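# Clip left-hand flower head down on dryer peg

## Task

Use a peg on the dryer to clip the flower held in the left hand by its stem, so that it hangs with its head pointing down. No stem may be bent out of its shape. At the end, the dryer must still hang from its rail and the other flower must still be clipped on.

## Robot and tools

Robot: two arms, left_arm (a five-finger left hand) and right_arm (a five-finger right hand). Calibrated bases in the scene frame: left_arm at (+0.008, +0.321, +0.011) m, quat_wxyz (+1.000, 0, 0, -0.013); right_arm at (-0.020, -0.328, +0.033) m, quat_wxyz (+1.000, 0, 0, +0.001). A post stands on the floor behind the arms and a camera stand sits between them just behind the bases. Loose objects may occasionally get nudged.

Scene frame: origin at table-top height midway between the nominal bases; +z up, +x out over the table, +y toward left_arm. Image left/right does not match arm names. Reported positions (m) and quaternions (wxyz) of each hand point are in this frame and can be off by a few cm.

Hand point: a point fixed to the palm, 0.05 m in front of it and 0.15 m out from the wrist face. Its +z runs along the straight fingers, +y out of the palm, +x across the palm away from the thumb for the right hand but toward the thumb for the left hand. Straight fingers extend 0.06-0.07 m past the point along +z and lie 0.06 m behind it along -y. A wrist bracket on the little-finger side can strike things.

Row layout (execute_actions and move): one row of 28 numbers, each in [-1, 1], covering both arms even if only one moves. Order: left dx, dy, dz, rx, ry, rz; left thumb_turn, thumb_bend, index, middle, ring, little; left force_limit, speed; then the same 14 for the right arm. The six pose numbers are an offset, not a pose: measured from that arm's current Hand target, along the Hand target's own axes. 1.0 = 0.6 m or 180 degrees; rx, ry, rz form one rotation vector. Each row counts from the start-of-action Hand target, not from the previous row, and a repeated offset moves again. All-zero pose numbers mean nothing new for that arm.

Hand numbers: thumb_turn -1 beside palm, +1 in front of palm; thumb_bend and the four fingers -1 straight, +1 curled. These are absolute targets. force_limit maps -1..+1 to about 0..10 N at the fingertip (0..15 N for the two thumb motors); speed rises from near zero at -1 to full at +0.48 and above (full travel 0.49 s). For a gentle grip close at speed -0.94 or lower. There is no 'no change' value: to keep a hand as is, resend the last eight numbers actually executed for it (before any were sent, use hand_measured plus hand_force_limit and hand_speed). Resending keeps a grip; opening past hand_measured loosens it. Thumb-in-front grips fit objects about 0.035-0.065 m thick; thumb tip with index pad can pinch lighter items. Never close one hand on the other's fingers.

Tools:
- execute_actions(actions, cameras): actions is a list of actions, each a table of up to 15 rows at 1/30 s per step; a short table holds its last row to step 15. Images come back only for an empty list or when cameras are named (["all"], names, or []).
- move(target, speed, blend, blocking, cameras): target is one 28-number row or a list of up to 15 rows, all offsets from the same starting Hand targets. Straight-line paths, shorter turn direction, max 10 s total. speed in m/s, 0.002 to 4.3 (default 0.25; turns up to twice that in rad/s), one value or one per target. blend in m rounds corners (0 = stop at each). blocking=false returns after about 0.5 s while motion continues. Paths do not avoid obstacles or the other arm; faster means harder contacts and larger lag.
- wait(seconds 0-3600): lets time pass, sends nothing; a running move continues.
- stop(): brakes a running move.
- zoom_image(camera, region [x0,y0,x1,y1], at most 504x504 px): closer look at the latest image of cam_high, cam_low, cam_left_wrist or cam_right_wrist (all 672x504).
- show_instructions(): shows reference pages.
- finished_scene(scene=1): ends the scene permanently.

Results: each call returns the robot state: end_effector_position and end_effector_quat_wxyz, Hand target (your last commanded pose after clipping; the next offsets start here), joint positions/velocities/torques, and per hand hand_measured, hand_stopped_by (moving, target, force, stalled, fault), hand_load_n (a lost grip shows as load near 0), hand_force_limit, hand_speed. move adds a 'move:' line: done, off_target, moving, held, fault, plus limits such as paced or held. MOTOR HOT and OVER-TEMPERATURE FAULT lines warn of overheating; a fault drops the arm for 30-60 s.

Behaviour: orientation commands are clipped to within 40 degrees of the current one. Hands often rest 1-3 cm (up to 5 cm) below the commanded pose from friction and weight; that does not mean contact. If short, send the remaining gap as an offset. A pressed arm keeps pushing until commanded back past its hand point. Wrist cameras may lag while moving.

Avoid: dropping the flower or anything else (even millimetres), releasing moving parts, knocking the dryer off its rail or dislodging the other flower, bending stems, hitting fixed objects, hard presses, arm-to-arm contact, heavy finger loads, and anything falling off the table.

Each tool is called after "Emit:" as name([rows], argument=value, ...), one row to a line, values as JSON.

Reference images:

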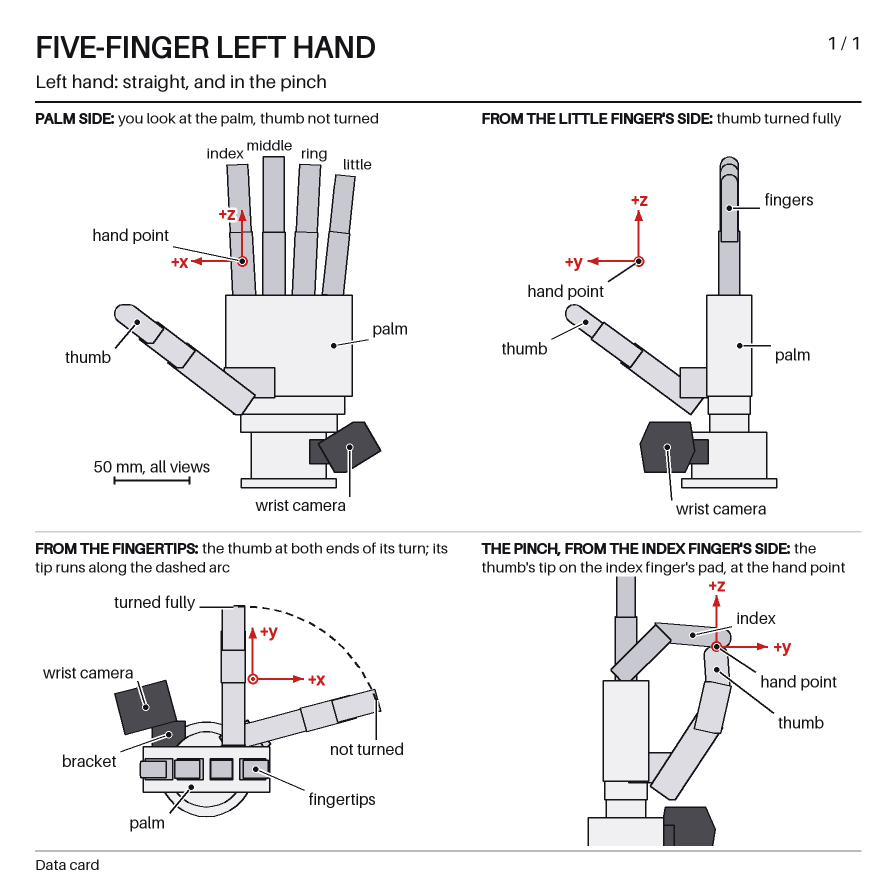

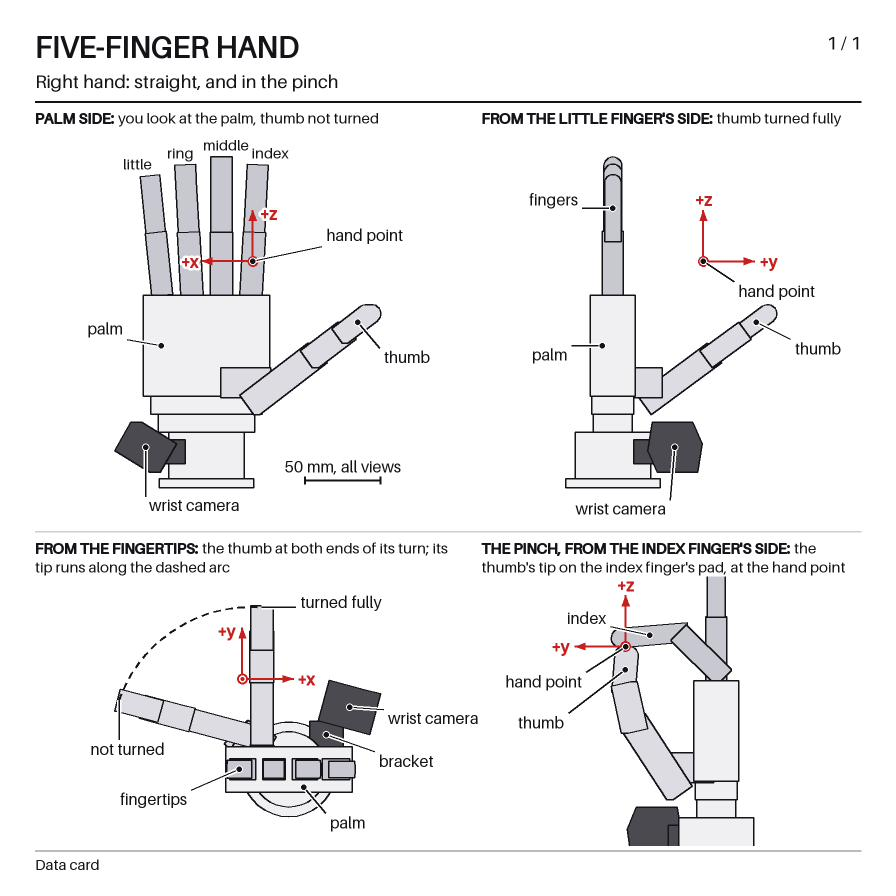

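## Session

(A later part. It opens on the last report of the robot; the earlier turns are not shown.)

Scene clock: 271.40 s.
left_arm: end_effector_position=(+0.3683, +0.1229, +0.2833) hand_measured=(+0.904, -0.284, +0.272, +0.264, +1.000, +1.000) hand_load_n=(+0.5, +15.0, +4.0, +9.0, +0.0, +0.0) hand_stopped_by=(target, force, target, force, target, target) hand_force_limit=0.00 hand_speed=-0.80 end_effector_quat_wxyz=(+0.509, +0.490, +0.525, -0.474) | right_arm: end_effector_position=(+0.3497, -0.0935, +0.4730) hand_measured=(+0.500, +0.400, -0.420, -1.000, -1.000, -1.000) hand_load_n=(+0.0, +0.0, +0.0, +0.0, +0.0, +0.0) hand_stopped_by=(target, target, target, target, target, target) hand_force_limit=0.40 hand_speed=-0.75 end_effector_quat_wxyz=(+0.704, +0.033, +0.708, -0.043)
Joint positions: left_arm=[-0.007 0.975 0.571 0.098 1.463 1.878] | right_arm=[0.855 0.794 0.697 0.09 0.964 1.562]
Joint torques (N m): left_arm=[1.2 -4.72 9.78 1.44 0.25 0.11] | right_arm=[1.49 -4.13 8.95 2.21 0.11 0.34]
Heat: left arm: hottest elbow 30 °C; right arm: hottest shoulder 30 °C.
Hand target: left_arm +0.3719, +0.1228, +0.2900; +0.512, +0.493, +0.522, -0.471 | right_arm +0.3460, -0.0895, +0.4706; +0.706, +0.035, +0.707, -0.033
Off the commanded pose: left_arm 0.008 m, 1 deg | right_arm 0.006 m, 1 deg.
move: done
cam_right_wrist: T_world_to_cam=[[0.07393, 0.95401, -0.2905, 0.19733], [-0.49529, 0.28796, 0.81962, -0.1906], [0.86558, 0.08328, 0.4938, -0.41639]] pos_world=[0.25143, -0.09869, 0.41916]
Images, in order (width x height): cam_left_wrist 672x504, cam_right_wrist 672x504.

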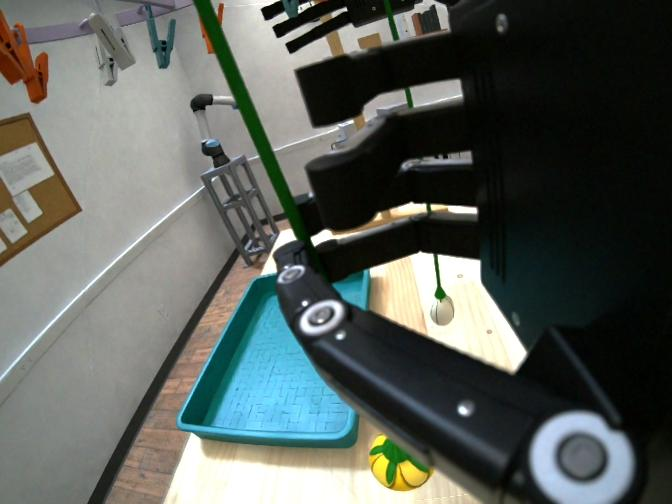

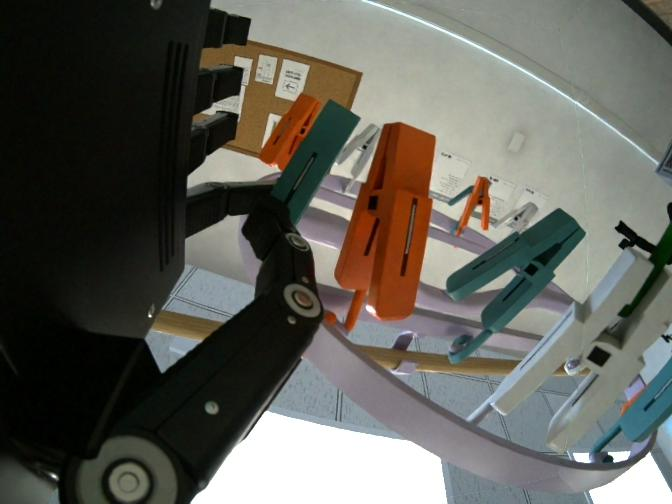

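Emit:
move([
  [0,0,0,0,0,0,0.904,-0.284,0.272,0.264,1.0,1.0,0.0,-0.8,0,0,0,0,0,0,0.5,0.24,-0.42,-1.0,-1.0,-1.0,0.4,-0.6],
  [0,0,0,0,0,0,0.904,-0.284,0.272,0.264,1.0,1.0,0.0,-0.8,0,0,0,0,0,0,0.5,0.24,-0.3,-1.0,-1.0,-1.0,0.4,-0.75],
], speed=0.05, cameras=["cam_right_wrist","cam_left_wrist"])

Emit:
zoom_image(camera="cam_right_wrist", region=[200, 80, 400, 280])

Emit:
zoom_image(camera="cam_left_wrist", region=[230, 0, 320, 60])

Scene clock: 274.33 s.
left_arm: end_effector_position=(+0.3683, +0.1229, +0.2833) hand_measured=(+0.904, -0.284, +0.272, +0.264, +1.000, +1.000) hand_load_n=(+0.5, +15.0, +4.0, +9.5, +0.0, +0.0) hand_stopped_by=(target, force, target, force, target, target) hand_force_limit=0.00 hand_speed=-0.80 end_effector_quat_wxyz=(+0.509, +0.490, +0.525, -0.474) | right_arm: end_effector_position=(+0.3497, -0.0935, +0.4730) hand_measured=(+0.500, +0.240, -0.300, -1.000, -1.000, -1.000) hand_load_n=(+0.0, +0.0, +0.0, +0.0, +0.0, +0.0) hand_stopped_by=(target, target, target, target, target, target) hand_force_limit=0.40 hand_speed=-0.75 end_effector_quat_wxyz=(+0.704, +0.033, +0.708, -0.043)
Joint positions: left_arm=[-0.007 0.975 0.571 0.098 1.463 1.878] | right_arm=[0.855 0.794 0.697 0.09 0.964 1.563]
Joint torques (N m): left_arm=[1.2 -4.72 9.78 1.46 0.25 0.11] | right_arm=[1.14 -4.19 9.06 2.33 0.12 0.32]
Heat: left arm: hottest elbow 30 °C; right arm: hottest shoulder 30 °C.
Hand target: left_arm +0.3719, +0.1228, +0.2900; +0.512, +0.493, +0.522, -0.471 | right_arm +0.3460, -0.0895, +0.4706; +0.706, +0.035, +0.707, -0.033
Off the commanded pose: left_arm 0.008 m, 1 deg | right_arm 0.006 m, 1 deg.
move: done
cam_right_wrist: T_world_to_cam=[[0.07394, 0.95412, -0.29014, 0.1971], [-0.4953, 0.28766, 0.81971, -0.1907], [0.86557, 0.0831, 0.49385, -0.41644]] pos_world=[0.25143, -0.09859, 0.41916]
Images, in order (width x height): cam_left_wrist 672x504, cam_right_wrist 672x504.

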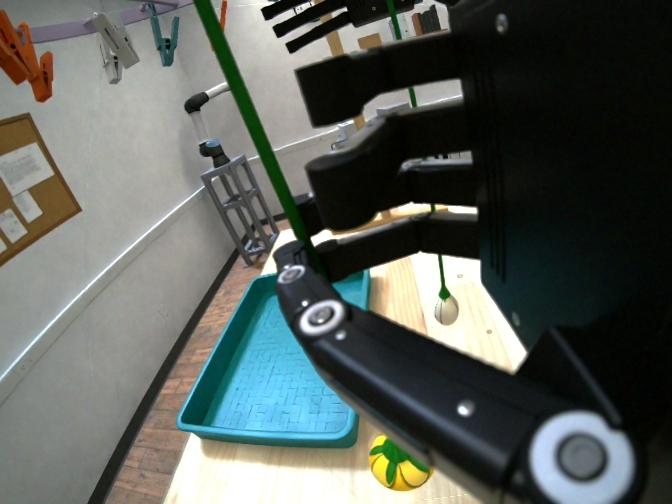

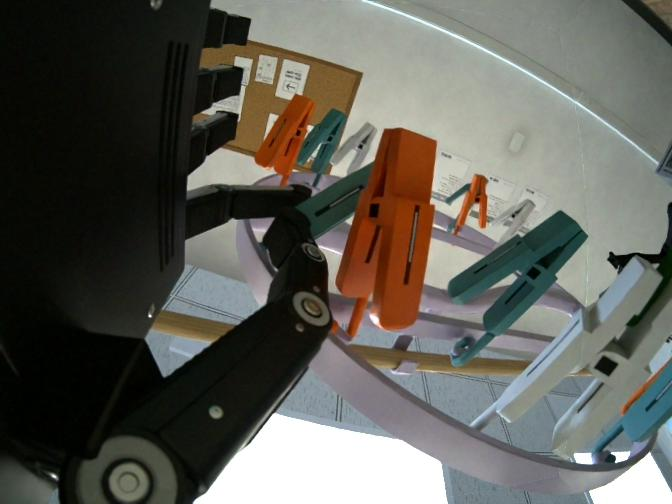

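Scaled by 2.520 from the camera's image (finer frame: 960x720).

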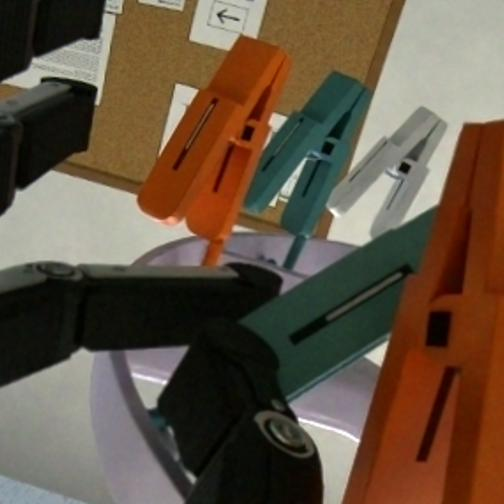

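Scaled by 5.600 from the camera's image (finer frame: 960x720).

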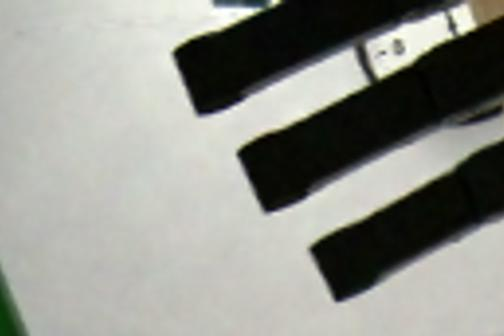

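Emit:
move([
  [0,0,0,0,0,0,0.904,-0.284,0.272,0.264,1.0,1.0,0.0,-0.8,0,0,0,0,0,0,0.5,0.1,-0.8,-1.0,-1.0,-1.0,0.4,-0.6],
  [0,0,0,0,0,0,0.904,-0.284,0.272,0.264,1.0,1.0,0.0,-0.8,0,-0.0333,0,0,0,0,0.5,0.0,-0.8,-1.0,-1.0,-1.0,0.0,-0.6],
  [0,0,0,0,0,0,0.904,-0.284,0.272,0.264,1.0,1.0,0.0,-0.8,0,-0.1167,0,0,0,0,0.55,-0.4,-0.6,-1.0,-1.0,-1.0,0.0,-0.6],
], speed=0.05, cameras=["cam_right_wrist","cam_low"])

Emit:
zoom_image(camera="cam_right_wrist", region=[340, 80, 540, 280])

Emit:
zoom_image(camera="cam_low", region=[440, 110, 560, 210])

Scene clock: 281.90 s.
left_arm: end_effector_position=(+0.3683, +0.1229, +0.2833) hand_measured=(+0.904, -0.284, +0.272, +0.264, +1.000, +1.000) hand_load_n=(+0.5, +15.0, +4.0, +9.0, +0.0, +0.0) hand_stopped_by=(target, force, target, force, target, target) hand_force_limit=0.00 hand_speed=-0.80 end_effector_quat_wxyz=(+0.509, +0.490, +0.525, -0.474) | right_arm: end_effector_position=(+0.3382, -0.1532, +0.4775) hand_measured=(+0.550, -0.400, -0.600, -1.000, -1.000, -1.000) hand_load_n=(+0.0, +0.0, +0.0, +0.0, -0.5, +0.0) hand_stopped_by=(target, target, target, target, target, target) hand_force_limit=0.00 hand_speed=-0.60 end_effector_quat_wxyz=(+0.710, +0.030, +0.703, -0.029)
Joint positions: left_arm=[-0.007 0.975 0.571 0.098 1.463 1.878] | right_arm=[0.688 0.613 0.63 -0.003 0.773 1.563]
Joint torques (N m): left_arm=[1.14 -4.72 9.78 1.44 0.25 0.11] | right_arm=[-0.73 -3.08 9.11 1.43 -0.02 0.32]
Heat: left arm: hottest elbow 30 °C; right arm: hottest shoulder 30 °C.
Hand target: left_arm +0.3719, +0.1228, +0.2900; +0.512, +0.493, +0.522, -0.471 | right_arm +0.3392, -0.1591, +0.4705; +0.706, +0.035, +0.707, -0.033
Off the commanded pose: left_arm 0.008 m, 1 deg | right_arm 0.009 m, 1 deg.
move: done
cam_right_wrist: T_world_to_cam=[[0.05528, 0.95966, -0.27567, 0.25655], [-0.51461, 0.26398, 0.81578, -0.17813], [0.85564, 0.09677, 0.50845, -0.40533]] pos_world=[0.24097, -0.15996, 0.42212]
Images, in order (width x height): cam_low 672x504, cam_right_wrist 672x504.

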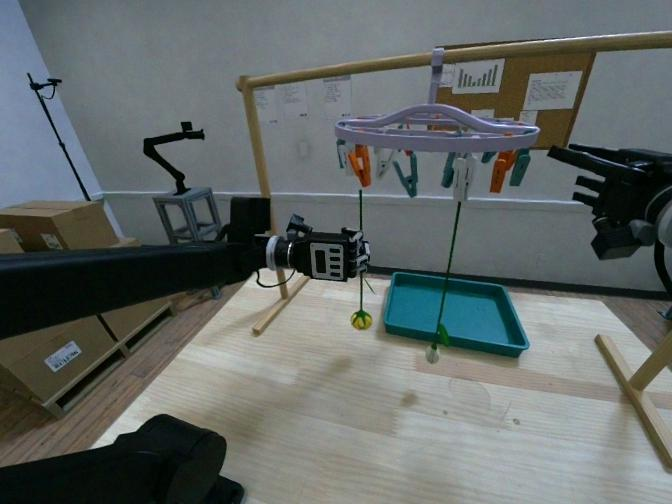

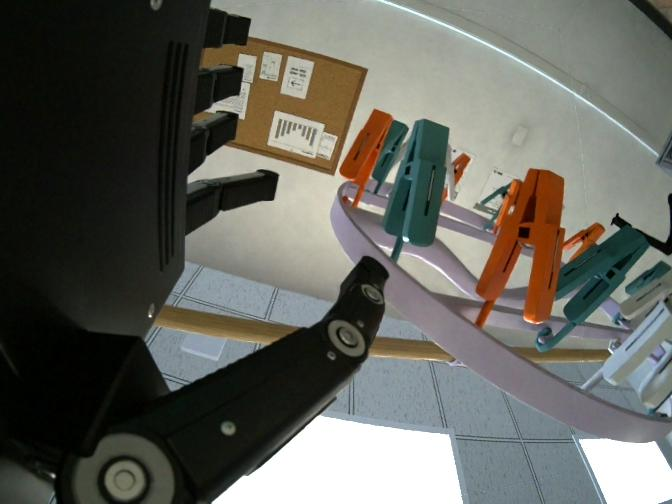

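Scaled by 2.520 from the camera's image (finer frame: 960x720).

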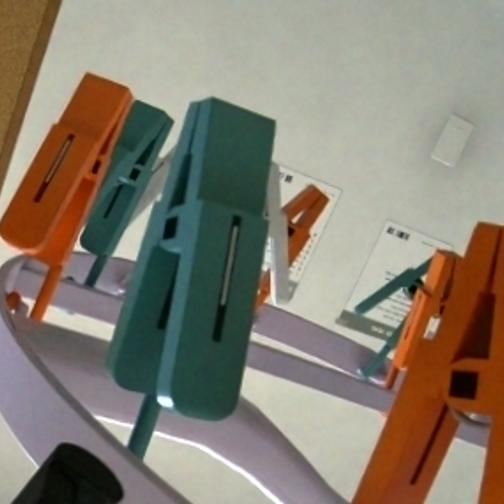

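Scaled by 4.200 from the camera's image (finer frame: 960x720).

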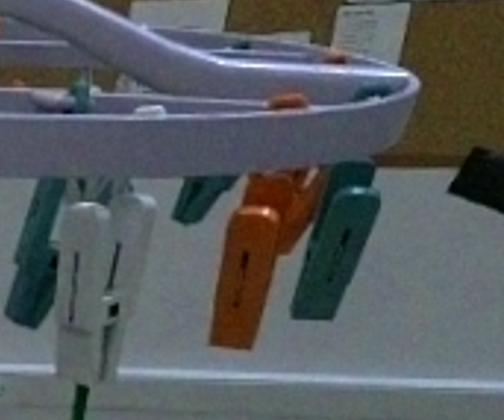

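Emit:
move(target=[0,0,0,0,0,0,0.904,-0.284,0.272,0.264,1.0,1.0,0.0,-0.8,0.003,0,0.0133,0.081,0,0,0.55,-0.4,-0.4,-1.0,-1.0,-1.0,0.0,-0.6], speed=0.08, cameras=["cam_right_wrist"])

Emit:
zoom_image(camera="cam_right_wrist", region=[340, 80, 540, 280])

Scene clock: 288.13 s.
left_arm: end_effector_position=(+0.3683, +0.1229, +0.2833) hand_measured=(+0.904, -0.284, +0.272, +0.264, +1.000, +1.000) hand_load_n=(+0.5, +15.0, +4.0, +9.0, +0.0, +0.0) hand_stopped_by=(target, force, target, force, target, target) hand_force_limit=0.00 hand_speed=-0.80 end_effector_quat_wxyz=(+0.509, +0.490, +0.525, -0.474) | right_arm: end_effector_position=(+0.3472, -0.1664, +0.4520) hand_measured=(+0.550, -0.400, -0.400, -1.000, -1.000, -1.000) hand_load_n=(+0.0, +0.0, -0.5, +0.0, +0.0, +0.0) hand_stopped_by=(target, target, target, target, target, target) hand_force_limit=0.00 hand_speed=-0.60 end_effector_quat_wxyz=(+0.688, +0.114, +0.703, -0.140)
Joint positions: left_arm=[-0.007 0.975 0.571 0.098 1.463 1.878] | right_arm=[0.814 0.727 0.63 0.06 1.177 1.564]
Joint torques (N m): left_arm=[1.2 -4.66 9.8 1.46 0.25 0.11] | right_arm=[1.38 -2.32 12.27 2.1 0.18 0.32]
Heat: left arm: hottest elbow 30 °C; right arm: hottest shoulder 30 °C.
Hand target: left_arm +0.3719, +0.1228, +0.2900; +0.512, +0.493, +0.522, -0.471 | right_arm +0.3472, -0.1598, +0.4687; +0.696, +0.124, +0.697, -0.123
Off the commanded pose: left_arm 0.008 m, 1 deg | right_arm 0.018 m, 3 deg.
move: off_target (right_arm)
cam_right_wrist: T_world_to_cam=[[0.3045, 0.89872, -0.31555, 0.18303], [-0.39206, 0.42018, 0.81838, -0.16702], [0.86808, -0.12548, 0.4803, -0.42734]] pos_world=[0.24976, -0.14794, 0.39969]

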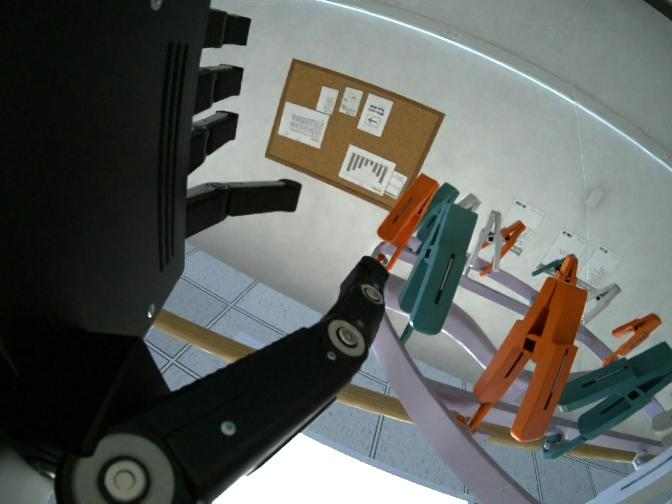

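Scaled by 2.520 from the camera's image (finer frame: 960x720).

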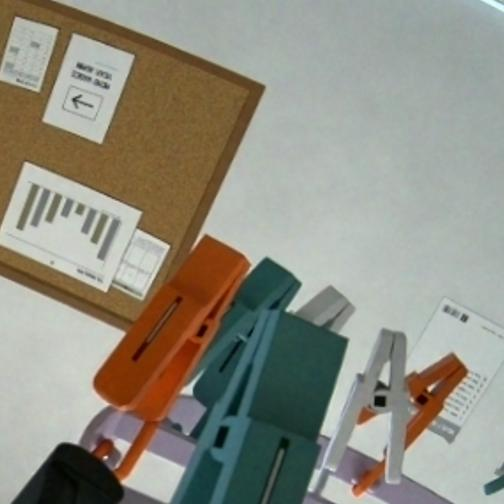

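Emit:
zoom_image(camera="cam_right_wrist", region=[380, 180, 540, 350])

Scaled by 2.965 from the camera's image (finer frame: 960x720).

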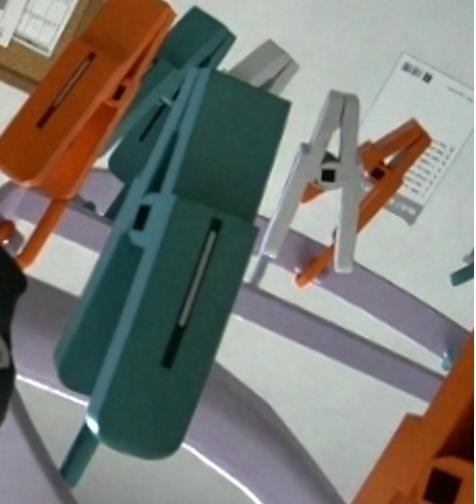

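Emit:
move(target=[0,0,0,0,0,0,0.904,-0.284,0.272,0.264,1.0,1.0,0.0,-0.8,-0.0367,0.0417,-0.0167,0,0,0,0.55,-0.4,-0.4,-1.0,-1.0,-1.0,0.0,-0.6], speed=0.05, cameras=["cam_right_wrist"])

Emit:
zoom_image(camera="cam_right_wrist", region=[320, 140, 480, 310])

Scene clock: 292.13 s.
left_arm: end_effector_position=(+0.3683, +0.1229, +0.2833) hand_measured=(+0.904, -0.284, +0.272, +0.264, +1.000, +1.000) hand_load_n=(+0.5, +15.0, +4.5, +9.0, +0.0, +0.0) hand_stopped_by=(target, force, target, force, target, target) hand_force_limit=0.00 hand_speed=-0.80 end_effector_quat_wxyz=(+0.509, +0.490, +0.525, -0.474) | right_arm: end_effector_position=(+0.3457, -0.1408, +0.4698) hand_measured=(+0.550, -0.400, -0.400, -1.000, -1.000, -1.000) hand_load_n=(-0.5, +0.0, -0.5, +0.0, +0.0, +0.0) hand_stopped_by=(target, target, target, target, target, target) hand_force_limit=0.00 hand_speed=-0.60 end_effector_quat_wxyz=(+0.690, +0.115, +0.701, -0.139)
Joint positions: left_arm=[-0.007 0.975 0.571 0.098 1.463 1.878] | right_arm=[0.887 0.785 0.696 0.06 1.249 1.564]
Joint torques (N m): left_arm=[1.2 -4.72 9.78 1.46 0.25 0.11] | right_arm=[1.26 -2.96 13.72 1.29 0.16 0.32]
Heat: left arm: hottest elbow 30 °C; right arm: hottest shoulder 30 °C.
Hand target: left_arm +0.3719, +0.1228, +0.2900; +0.512, +0.493, +0.522, -0.471 | right_arm +0.3463, -0.1330, +0.4908; +0.696, +0.124, +0.697, -0.123
Off the commanded pose: left_arm 0.008 m, 1 deg | right_arm 0.022 m, 2 deg.
move: off_target (right_arm)
cam_right_wrist: T_world_to_cam=[[0.30612, 0.89997, -0.31038, 0.16324], [-0.3974, 0.41707, 0.81739, -0.19107], [0.86508, -0.12688, 0.48532, -0.43284]] pos_world=[0.24854, -0.12215, 0.41691]

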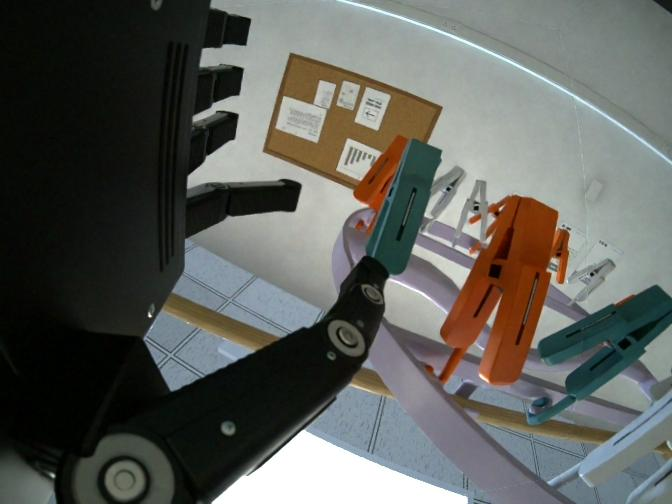

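Scaled by 2.965 from the camera's image (finer frame: 960x720).

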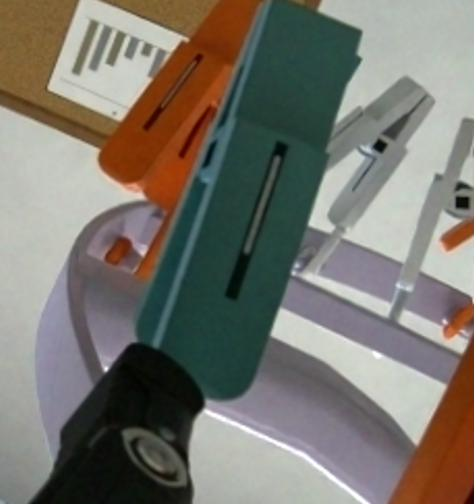

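Emit:
move(target=[0,0,0,0,0,0,0.904,-0.284,0.272,0.264,1.0,1.0,0.0,-0.8,-0.008,0.0460,0.0,0,0,0,0.55,-0.4,-0.4,-1.0,-1.0,-1.0,0.0,-0.6], speed=0.05, cameras=["cam_right_wrist"])

Emit:
zoom_image(camera="cam_right_wrist", region=[260, 110, 420, 280])

Scene clock: 294.87 s.
left_arm: end_effector_position=(+0.3683, +0.1229, +0.2833) hand_measured=(+0.904, -0.284, +0.272, +0.264, +1.000, +1.000) hand_load_n=(+0.5, +15.0, +4.5, +9.0, +0.0, +0.0) hand_stopped_by=(target, force, target, force, target, target) hand_force_limit=0.00 hand_speed=-0.80 end_effector_quat_wxyz=(+0.509, +0.490, +0.525, -0.474) | right_arm: end_effector_position=(+0.3553, -0.1156, +0.4716) hand_measured=(+0.550, -0.400, -0.400, -1.000, -1.000, -1.000) hand_load_n=(+0.0, +0.0, +0.0, +0.0, +0.0, +0.0) hand_stopped_by=(target, target, target, target, target, target) hand_force_limit=0.00 hand_speed=-0.60 end_effector_quat_wxyz=(+0.687, +0.109, +0.704, -0.145)
Joint positions: left_arm=[-0.007 0.975 0.571 0.098 1.463 1.878] | right_arm=[0.917 0.867 0.747 0.069 1.279 1.565]
Joint torques (N m): left_arm=[1.2 -4.72 9.78 1.46 0.25 0.11] | right_arm=[1.26 -3.6 13.45 1.95 0.18 0.34]
Heat: left arm: hottest elbow 30 °C; right arm: hottest shoulder 30 °C.
Hand target: left_arm +0.3719, +0.1228, +0.2900; +0.512, +0.493, +0.522, -0.471 | right_arm +0.3559, -0.1072, +0.4955; +0.696, +0.124, +0.697, -0.123
Off the commanded pose: left_arm 0.008 m, 1 deg | right_arm 0.025 m, 3 deg.
move: off_target (right_arm)
cam_right_wrist: T_world_to_cam=[[0.30274, 0.89455, -0.32882, 0.1474], [-0.38759, 0.43075, 0.815, -0.20002], [0.8707, -0.11929, 0.47713, -0.4361]] pos_world=[0.25756, -0.09772, 0.41956]

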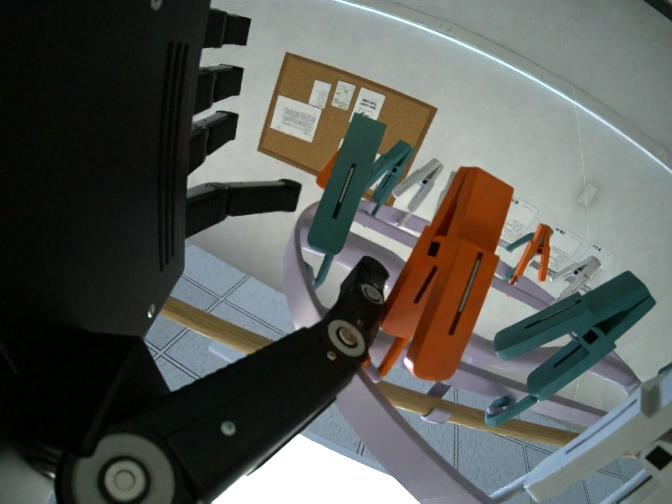

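Scaled by 2.965 from the camera's image (finer frame: 960x720).

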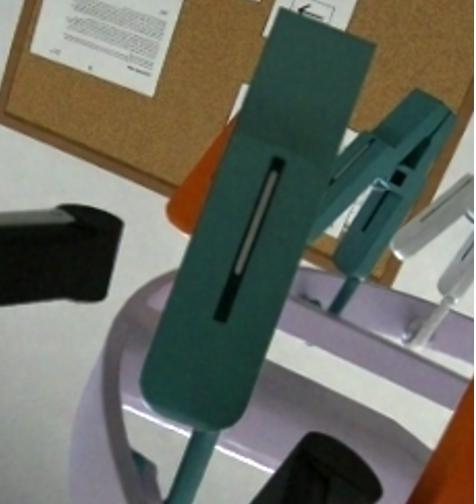

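Emit:
move(target=[0,0,0,0,0,0,0.904,-0.284,0.272,0.264,1.0,1.0,0.0,-0.8,0,0,0,0,0,0,0.6,-0.16,-0.3,-1.0,-1.0,-1.0,0.0,-0.6], speed=0.05, cameras=["cam_right_wrist"])

Emit:
zoom_image(camera="cam_right_wrist", region=[260, 110, 420, 280])

Scene clock: 296.60 s.
left_arm: end_effector_position=(+0.3683, +0.1229, +0.2833) hand_measured=(+0.904, -0.284, +0.272, +0.264, +1.000, +1.000) hand_load_n=(+0.5, +15.0, +4.5, +9.0, +0.0, +0.0) hand_stopped_by=(target, force, target, force, target, target) hand_force_limit=0.00 hand_speed=-0.80 end_effector_quat_wxyz=(+0.509, +0.490, +0.525, -0.474) | right_arm: end_effector_position=(+0.3553, -0.1156, +0.4719) hand_measured=(+0.600, -0.160, -0.300, -1.000, -1.000, -1.000) hand_load_n=(-0.5, +0.0, +0.0, +0.0, +0.0, +0.0) hand_stopped_by=(target, target, target, target, target, target) hand_force_limit=0.00 hand_speed=-0.60 end_effector_quat_wxyz=(+0.687, +0.109, +0.704, -0.145)
Joint positions: left_arm=[-0.007 0.975 0.571 0.098 1.463 1.878] | right_arm=[0.917 0.867 0.748 0.069 1.279 1.565]
Joint torques (N m): left_arm=[1.26 -4.72 9.78 1.46 0.25 0.11] | right_arm=[1.38 -3.6 13.49 2.07 0.18 0.32]
Heat: left arm: hottest elbow 30 °C; right arm: hottest shoulder 30 °C.
Hand target: left_arm +0.3719, +0.1228, +0.2900; +0.512, +0.493, +0.522, -0.471 | right_arm +0.3559, -0.1072, +0.4955; +0.696, +0.124, +0.697, -0.123
Off the commanded pose: left_arm 0.008 m, 1 deg | right_arm 0.025 m, 3 deg.
move: done
cam_right_wrist: T_world_to_cam=[[0.30288, 0.89489, -0.32778, 0.14707], [-0.3881, 0.42994, 0.81519, -0.2003], [0.87043, -0.11969, 0.47752, -0.43638]] pos_world=[0.25756, -0.09772, 0.41987]

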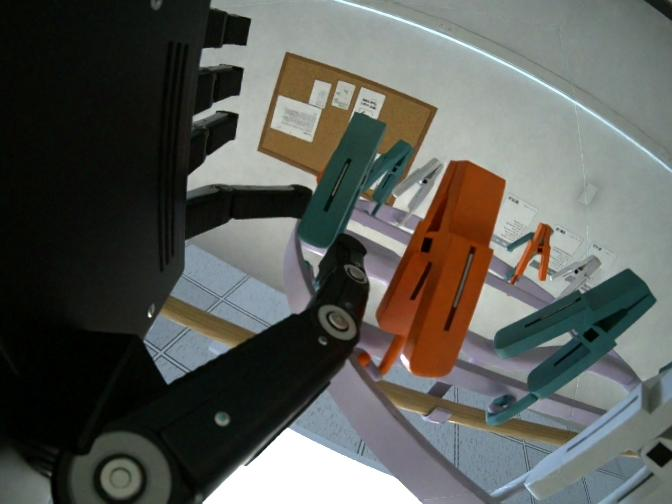

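Scaled by 2.965 from the camera's image (finer frame: 960x720).

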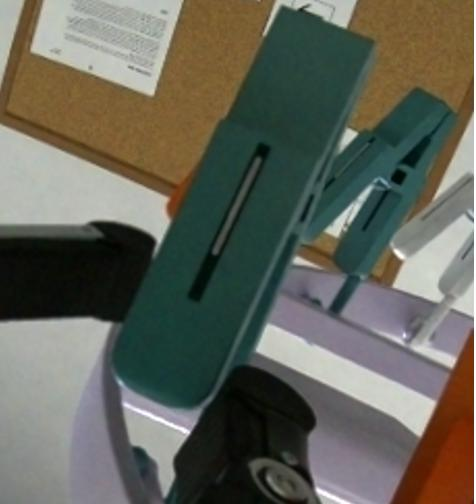

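Emit:
move([
  [0,0,0,0,0,0,0.904,-0.284,0.272,0.264,1.0,1.0,0.0,-0.8,0,0,0,0,0,0,0.6,-0.35,-0.4,-1.0,-1.0,-1.0,0.0,-0.6],
  [0,0,0,0,0,0,0.904,-0.284,0.272,0.264,1.0,1.0,0.0,-0.8,0.003,0,-0.0120,0,0,0,0.6,-0.35,-0.4,-1.0,-1.0,-1.0,0.0,-0.6],
], speed=0.05)

Emit:
move(target=[0,0,0,0,0,0,0.904,-0.284,0.272,0.264,1.0,1.0,0.0,-0.8,0,0,0,0,0,0,0.6,-0.16,-0.4,-1.0,-1.0,-1.0,0.0,-0.6], speed=0.05, cameras=["cam_right_wrist"])

Emit:
zoom_image(camera="cam_right_wrist", region=[260, 110, 420, 280])

Scene clock: 299.07 s.
left_arm: end_effector_position=(+0.3683, +0.1229, +0.2833) hand_measured=(+0.904, -0.284, +0.272, +0.264, +1.000, +1.000) hand_load_n=(+1.0, +15.0, +4.0, +9.5, +0.0, +0.0) hand_stopped_by=(target, force, target, force, target, target) hand_force_limit=0.00 hand_speed=-0.80 end_effector_quat_wxyz=(+0.509, +0.490, +0.525, -0.474) | right_arm: end_effector_position=(+0.3500, -0.1116, +0.4722) hand_measured=(+0.600, -0.350, -0.400, -1.000, -1.000, -1.000) hand_load_n=(+0.0, -0.5, +0.0, +0.0, +0.0, +0.0) hand_stopped_by=(target, target, target, target, target, target) hand_force_limit=0.00 hand_speed=-0.60 end_effector_quat_wxyz=(+0.687, +0.109, +0.703, -0.145)
Joint positions: left_arm=[-0.007 0.975 0.571 0.098 1.463 1.878] | right_arm=[0.94 0.867 0.748 0.069 1.302 1.566]
Joint torques (N m): left_arm=[1.2 -4.72 9.78 1.46 0.25 0.11] | right_arm=[1.73 -4.01 12.93 2.04 0.18 0.34]
Heat: left arm: hottest elbow 30 °C; right arm: hottest shoulder 30 °C.
Hand target: left_arm +0.3719, +0.1228, +0.2900; +0.512, +0.493, +0.522, -0.471 | right_arm +0.3491, -0.1046, +0.4937; +0.696, +0.124, +0.697, -0.123
Off the commanded pose: left_arm 0.008 m, 1 deg | right_arm 0.023 m, 3 deg.
move: off_target (right_arm)

Scene clock: 299.67 s.
left_arm: end_effector_position=(+0.3683, +0.1229, +0.2833) hand_measured=(+0.904, -0.284, +0.272, +0.264, +1.000, +1.000) hand_load_n=(+0.5, +14.5, +4.5, +9.0, +0.0, +0.5) hand_stopped_by=(target, force, target, force, target, target) hand_force_limit=0.00 hand_speed=-0.80 end_effector_quat_wxyz=(+0.509, +0.490, +0.525, -0.474) | right_arm: end_effector_position=(+0.3500, -0.1117, +0.4722) hand_measured=(+0.600, -0.160, -0.400, -1.000, -1.000, -1.000) hand_load_n=(+0.0, +0.0, +0.0, +0.0, +0.0, +0.0) hand_stopped_by=(target, target, target, target, target, target) hand_force_limit=0.00 hand_speed=-0.60 end_effector_quat_wxyz=(+0.687, +0.109, +0.703, -0.145)
Joint positions: left_arm=[-0.007 0.975 0.571 0.098 1.463 1.878] | right_arm=[0.94 0.867 0.748 0.069 1.303 1.566]
Joint torques (N m): left_arm=[1.2 -4.66 9.78 1.44 0.25 0.11] | right_arm=[1.44 -4.07 12.86 2.04 0.18 0.32]
Heat: left arm: hottest elbow 30 °C; right arm: hottest shoulder 30 °C.
Hand target: left_arm +0.3719, +0.1228, +0.2900; +0.512, +0.493, +0.522, -0.471 | right_arm +0.3491, -0.1047, +0.4937; +0.696, +0.124, +0.697, -0.123
Off the commanded pose: left_arm 0.008 m, 1 deg | right_arm 0.023 m, 3 deg.
move: done
cam_right_wrist: T_world_to_cam=[[0.30359, 0.89479, -0.3274, 0.14484], [-0.38897, 0.43006, 0.81471, -0.20364], [0.86979, -0.11999, 0.4786, -0.43176]] pos_world=[0.25236, -0.09382, 0.41997]

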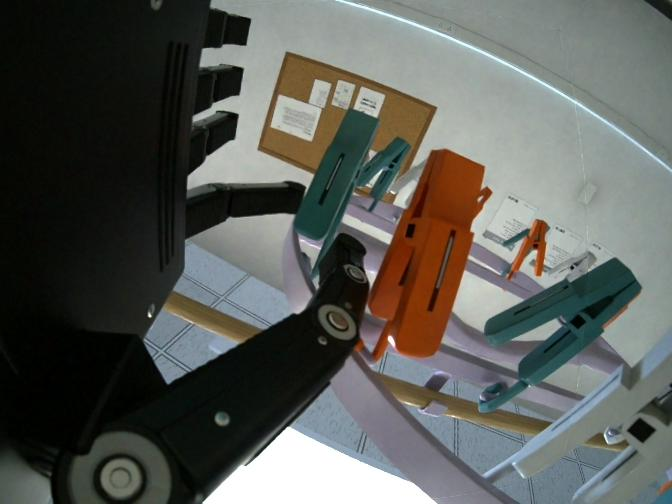

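Scaled by 2.965 from the camera's image (finer frame: 960x720).

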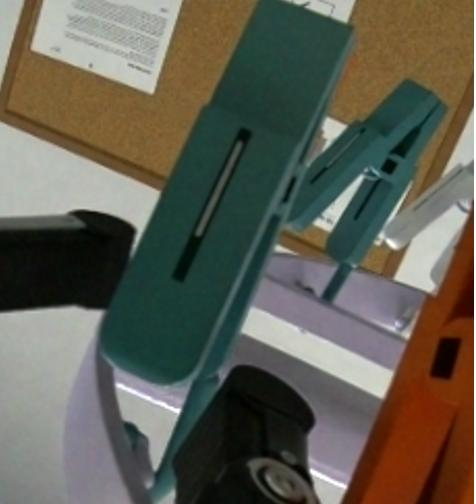

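Emit:
move(target=[0,0,0,0,0,0,0.904,-0.284,0.272,0.264,1.0,1.0,0.0,-0.8,0,0,0,0,0,0,0.6,-0.16,-0.16,-1.0,-1.0,-1.0,0.8,-0.75], speed=0.05, cameras=["cam_right_wrist","cam_left_wrist"])

Emit:
zoom_image(camera="cam_right_wrist", region=[260, 110, 420, 280])

Emit:
zoom_image(camera="cam_left_wrist", region=[220, 0, 320, 60])

Scene clock: 301.63 s.
left_arm: end_effector_position=(+0.3683, +0.1229, +0.2833) hand_measured=(+0.904, -0.284, +0.272, +0.264, +1.000, +1.000) hand_load_n=(+1.0, +15.0, +4.5, +9.0, +0.0, +0.0) hand_stopped_by=(target, force, target, force, target, target) hand_force_limit=0.00 hand_speed=-0.80 end_effector_quat_wxyz=(+0.509, +0.490, +0.525, -0.474) | right_arm: end_effector_position=(+0.3500, -0.1118, +0.4722) hand_measured=(+0.600, -0.160, -0.160, -1.000, -1.000, -1.000) hand_load_n=(+0.0, +0.0, +0.0, +0.5, +0.0, +0.0) hand_stopped_by=(target, target, target, target, target, target) hand_force_limit=0.80 hand_speed=-0.75 end_effector_quat_wxyz=(+0.687, +0.109, +0.703, -0.145)
Joint positions: left_arm=[-0.007 0.975 0.571 0.098 1.463 1.878] | right_arm=[0.94 0.867 0.748 0.069 1.303 1.566]
Joint torques (N m): left_arm=[1.2 -4.72 9.78 1.46 0.25 0.11] | right_arm=[1.26 -4.54 12.88 2.02 0.15 0.33]
Heat: left arm: hottest elbow 30 °C; right arm: hottest shoulder 30 °C.
Hand target: left_arm +0.3719, +0.1228, +0.2900; +0.512, +0.493, +0.522, -0.471 | right_arm +0.3491, -0.1047, +0.4937; +0.696, +0.124, +0.697, -0.123
Off the commanded pose: left_arm 0.008 m, 1 deg | right_arm 0.023 m, 3 deg.
move: done
cam_right_wrist: T_world_to_cam=[[0.30399, 0.89464, -0.32742, 0.14473], [-0.38875, 0.43026, 0.81471, -0.20368], [0.86975, -0.12038, 0.47858, -0.43178]] pos_world=[0.25236, -0.09383, 0.41997]
Images, in order (width x height): cam_left_wrist 672x504, cam_right_wrist 672x504.

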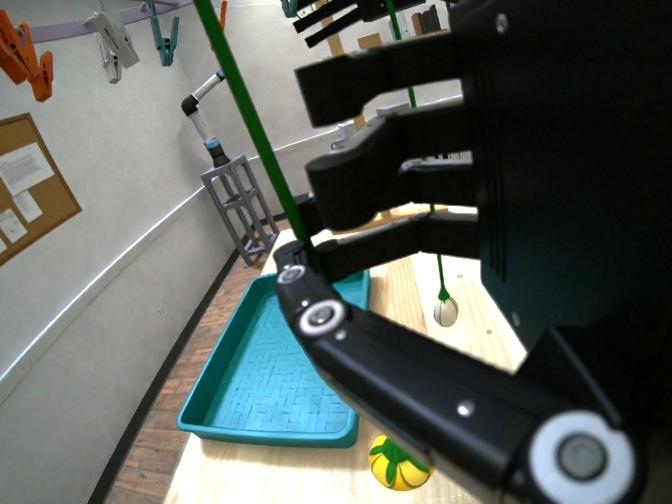

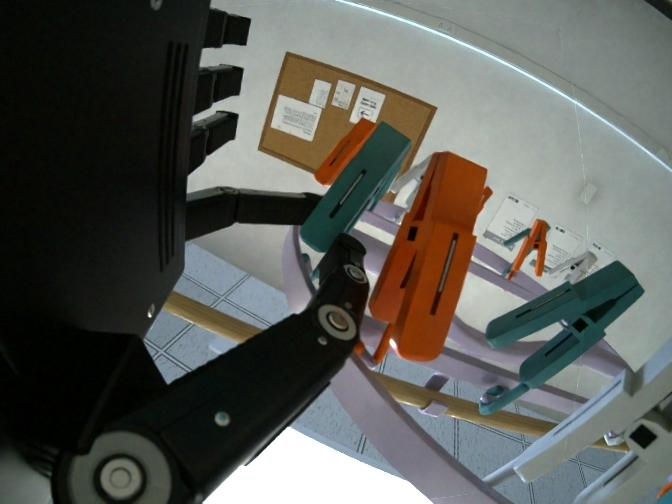

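Scaled by 2.965 from the camera's image (finer frame: 960x720).

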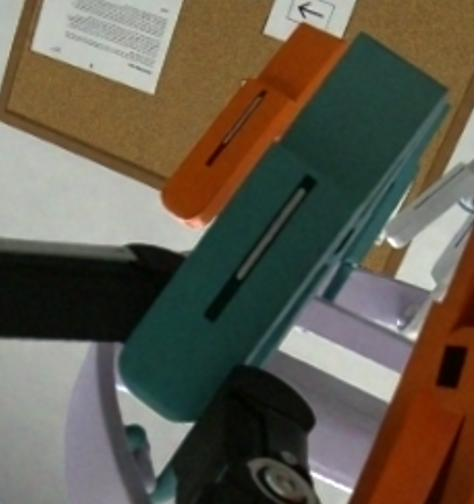

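Scaled by 5.040 from the camera's image (finer frame: 960x720).

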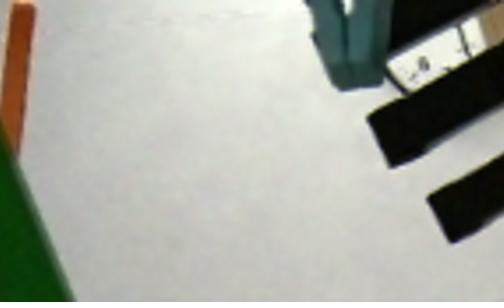

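Emit:
move([
  [0,0,0,0,0,0,0.904,-0.284,0.272,0.264,1.0,1.0,0.0,-0.8,0,0,0,0,0,0,0.6,-0.3,-0.4,-1.0,-1.0,-1.0,0.0,-0.6],
  [0,0,0,0,0,0,0.904,-0.284,0.272,0.264,1.0,1.0,0.0,-0.8,0,-0.022,0.0083,0,0,0,0.6,-0.3,-0.4,-1.0,-1.0,-1.0,0.0,-0.6],
], speed=0.05, cameras=["cam_right_wrist"])

Emit:
zoom_image(camera="cam_right_wrist", region=[260, 110, 420, 280])

Scene clock: 305.43 s.
left_arm: end_effector_position=(+0.3683, +0.1229, +0.2833) hand_measured=(+0.904, -0.284, +0.272, +0.264, +1.000, +1.000) hand_load_n=(+0.5, +14.5, +4.0, +9.0, +0.0, +0.0) hand_stopped_by=(target, force, target, force, target, target) hand_force_limit=0.00 hand_speed=-0.80 end_effector_quat_wxyz=(+0.509, +0.490, +0.525, -0.474) | right_arm: end_effector_position=(+0.3472, -0.1125, +0.4792) hand_measured=(+0.600, -0.300, -0.400, -1.000, -1.000, -1.000) hand_load_n=(-0.5, +0.0, +0.0, +0.0, +0.0, +0.0) hand_stopped_by=(target, target, target, target, target, target) hand_force_limit=0.00 hand_speed=-0.60 end_effector_quat_wxyz=(+0.692, +0.108, +0.702, -0.131)
Joint positions: left_arm=[-0.007 0.975 0.571 0.098 1.463 1.878] | right_arm=[0.938 0.848 0.748 0.069 1.278 1.566]
Joint torques (N m): left_arm=[1.2 -4.66 9.78 1.46 0.25 0.11] | right_arm=[-0.38 -4.78 11.43 1.52 -0.01 0.29]
Heat: left arm: hottest elbow 30 °C; right arm: hottest shoulder 30 °C.
Hand target: left_arm +0.3719, +0.1228, +0.2900; +0.512, +0.493, +0.522, -0.471 | right_arm +0.3493, -0.1188, +0.4937; +0.696, +0.124, +0.697, -0.123
Off the commanded pose: left_arm 0.008 m, 1 deg | right_arm 0.016 m, 2 deg.
move: off_target (right_arm)
cam_right_wrist: T_world_to_cam=[[0.28681, 0.90659, -0.30956, 0.14733], [-0.40705, 0.40784, 0.8173, -0.20755], [0.86721, -0.10841, 0.486, -0.43411]] pos_world=[0.24972, -0.09599, 0.42622]

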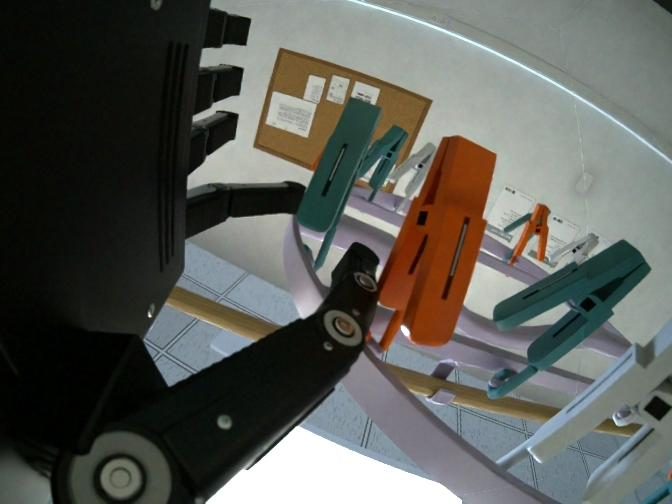

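Scaled by 2.965 from the camera's image (finer frame: 960x720).

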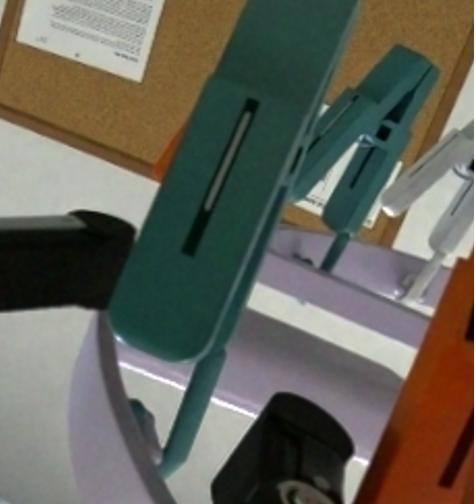

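Emit:
move(target=[0,0,0,0,0,0,0.904,-0.284,0.272,0.264,1.0,1.0,0.0,-0.8,0.04,-0.0085,0.0083,0,0,0,0.6,-0.3,-0.4,-1.0,-1.0,-1.0,0.0,-0.6], speed=0.05, cameras=["cam_right_wrist"])

Emit:
zoom_image(camera="cam_right_wrist", region=[260, 110, 420, 280])

Scene clock: 307.80 s.
left_arm: end_effector_position=(+0.3683, +0.1229, +0.2833) hand_measured=(+0.904, -0.284, +0.272, +0.264, +1.000, +1.000) hand_load_n=(+1.0, +14.5, +4.0, +9.0, +0.0, +0.0) hand_stopped_by=(target, force, target, force, target, target) hand_force_limit=0.00 hand_speed=-0.80 end_effector_quat_wxyz=(+0.509, +0.490, +0.525, -0.474) | right_arm: end_effector_position=(+0.3511, -0.1181, +0.4702) hand_measured=(+0.600, -0.300, -0.400, -1.000, -1.000, -1.000) hand_load_n=(+0.0, +0.0, +0.0, +0.0, +0.0, +0.0) hand_stopped_by=(target, target, target, target, target, target) hand_force_limit=0.00 hand_speed=-0.60 end_effector_quat_wxyz=(+0.694, +0.113, +0.700, -0.125)
Joint positions: left_arm=[-0.007 0.975 0.571 0.098 1.463 1.878] | right_arm=[0.914 0.846 0.716 0.114 1.254 1.568]
Joint torques (N m): left_arm=[1.2 -4.72 9.78 1.46 0.25 0.11] | right_arm=[-0.73 -4.89 8.77 2.11 0 0.3]
Heat: left arm: hottest elbow 30 °C; right arm: hottest shoulder 30 °C.
Hand target: left_arm +0.3719, +0.1228, +0.2900; +0.512, +0.493, +0.522, -0.471 | right_arm +0.3521, -0.1253, +0.4699; +0.696, +0.124, +0.697, -0.123
Off the commanded pose: left_arm 0.008 m, 1 deg | right_arm 0.007 m, 1 deg.
move: done
cam_right_wrist: T_world_to_cam=[[0.28947, 0.91076, -0.29448, 0.14092], [-0.41437, 0.39657, 0.81917, -0.19595], [0.86285, -0.1151, 0.49219, -0.43588]] pos_world=[0.25411, -0.10081, 0.41655]

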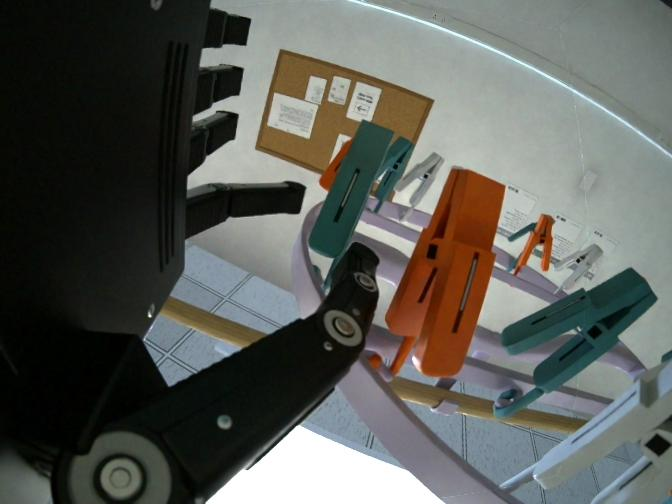

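Scaled by 2.965 from the camera's image (finer frame: 960x720).

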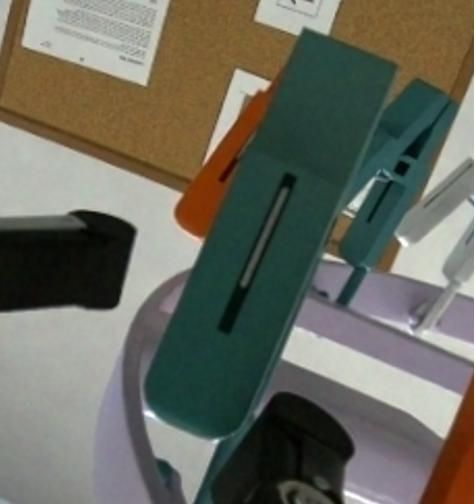

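Emit:
move(target=[0,0,0,0,0,0,0.904,-0.284,0.272,0.264,1.0,1.0,0.0,-0.8,0,0,0,0,0,0,0.6,-0.18,-0.4,-1.0,-1.0,-1.0,0.0,-0.6], speed=0.05, cameras=["cam_right_wrist"])

Emit:
zoom_image(camera="cam_right_wrist", region=[260, 110, 420, 280])

Scene clock: 309.63 s.
left_arm: end_effector_position=(+0.3683, +0.1229, +0.2833) hand_measured=(+0.904, -0.284, +0.272, +0.264, +1.000, +1.000) hand_load_n=(+0.5, +14.5, +4.5, +9.0, +0.0, +0.0) hand_stopped_by=(target, force, target, force, target, target) hand_force_limit=0.00 hand_speed=-0.80 end_effector_quat_wxyz=(+0.509, +0.490, +0.525, -0.474) | right_arm: end_effector_position=(+0.3511, -0.1181, +0.4702) hand_measured=(+0.600, -0.180, -0.400, -1.000, -1.000, -1.000) hand_load_n=(+0.0, +0.0, +0.0, +0.0, +0.0, +0.0) hand_stopped_by=(target, target, target, target, target, target) hand_force_limit=0.00 hand_speed=-0.60 end_effector_quat_wxyz=(+0.694, +0.113, +0.700, -0.125)
Joint positions: left_arm=[-0.007 0.975 0.571 0.098 1.463 1.878] | right_arm=[0.914 0.846 0.716 0.114 1.254 1.568]
Joint torques (N m): left_arm=[1.2 -4.72 9.78 1.46 0.25 0.11] | right_arm=[-0.85 -4.95 8.83 2.09 -0.02 0.3]
Heat: left arm: hottest elbow 30 °C; right arm: hottest shoulder 30 °C.
Hand target: left_arm +0.3719, +0.1228, +0.2900; +0.512, +0.493, +0.522, -0.471 | right_arm +0.3521, -0.1253, +0.4699; +0.696, +0.124, +0.697, -0.123
Off the commanded pose: left_arm 0.008 m, 1 deg | right_arm 0.007 m, 1 deg.
move: done
cam_right_wrist: T_world_to_cam=[[0.28947, 0.91076, -0.29448, 0.14092], [-0.41437, 0.39657, 0.81917, -0.19595], [0.86285, -0.1151, 0.49219, -0.43588]] pos_world=[0.25411, -0.10081, 0.41655]

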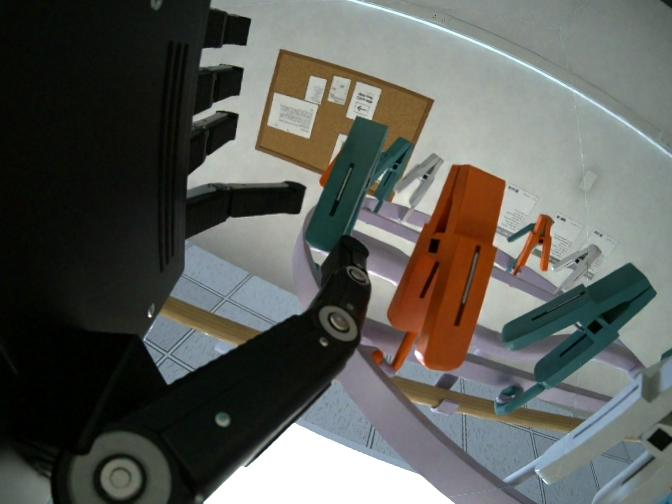

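Scaled by 2.965 from the camera's image (finer frame: 960x720).

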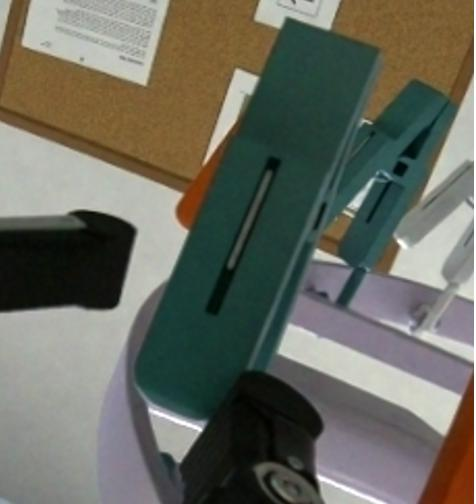

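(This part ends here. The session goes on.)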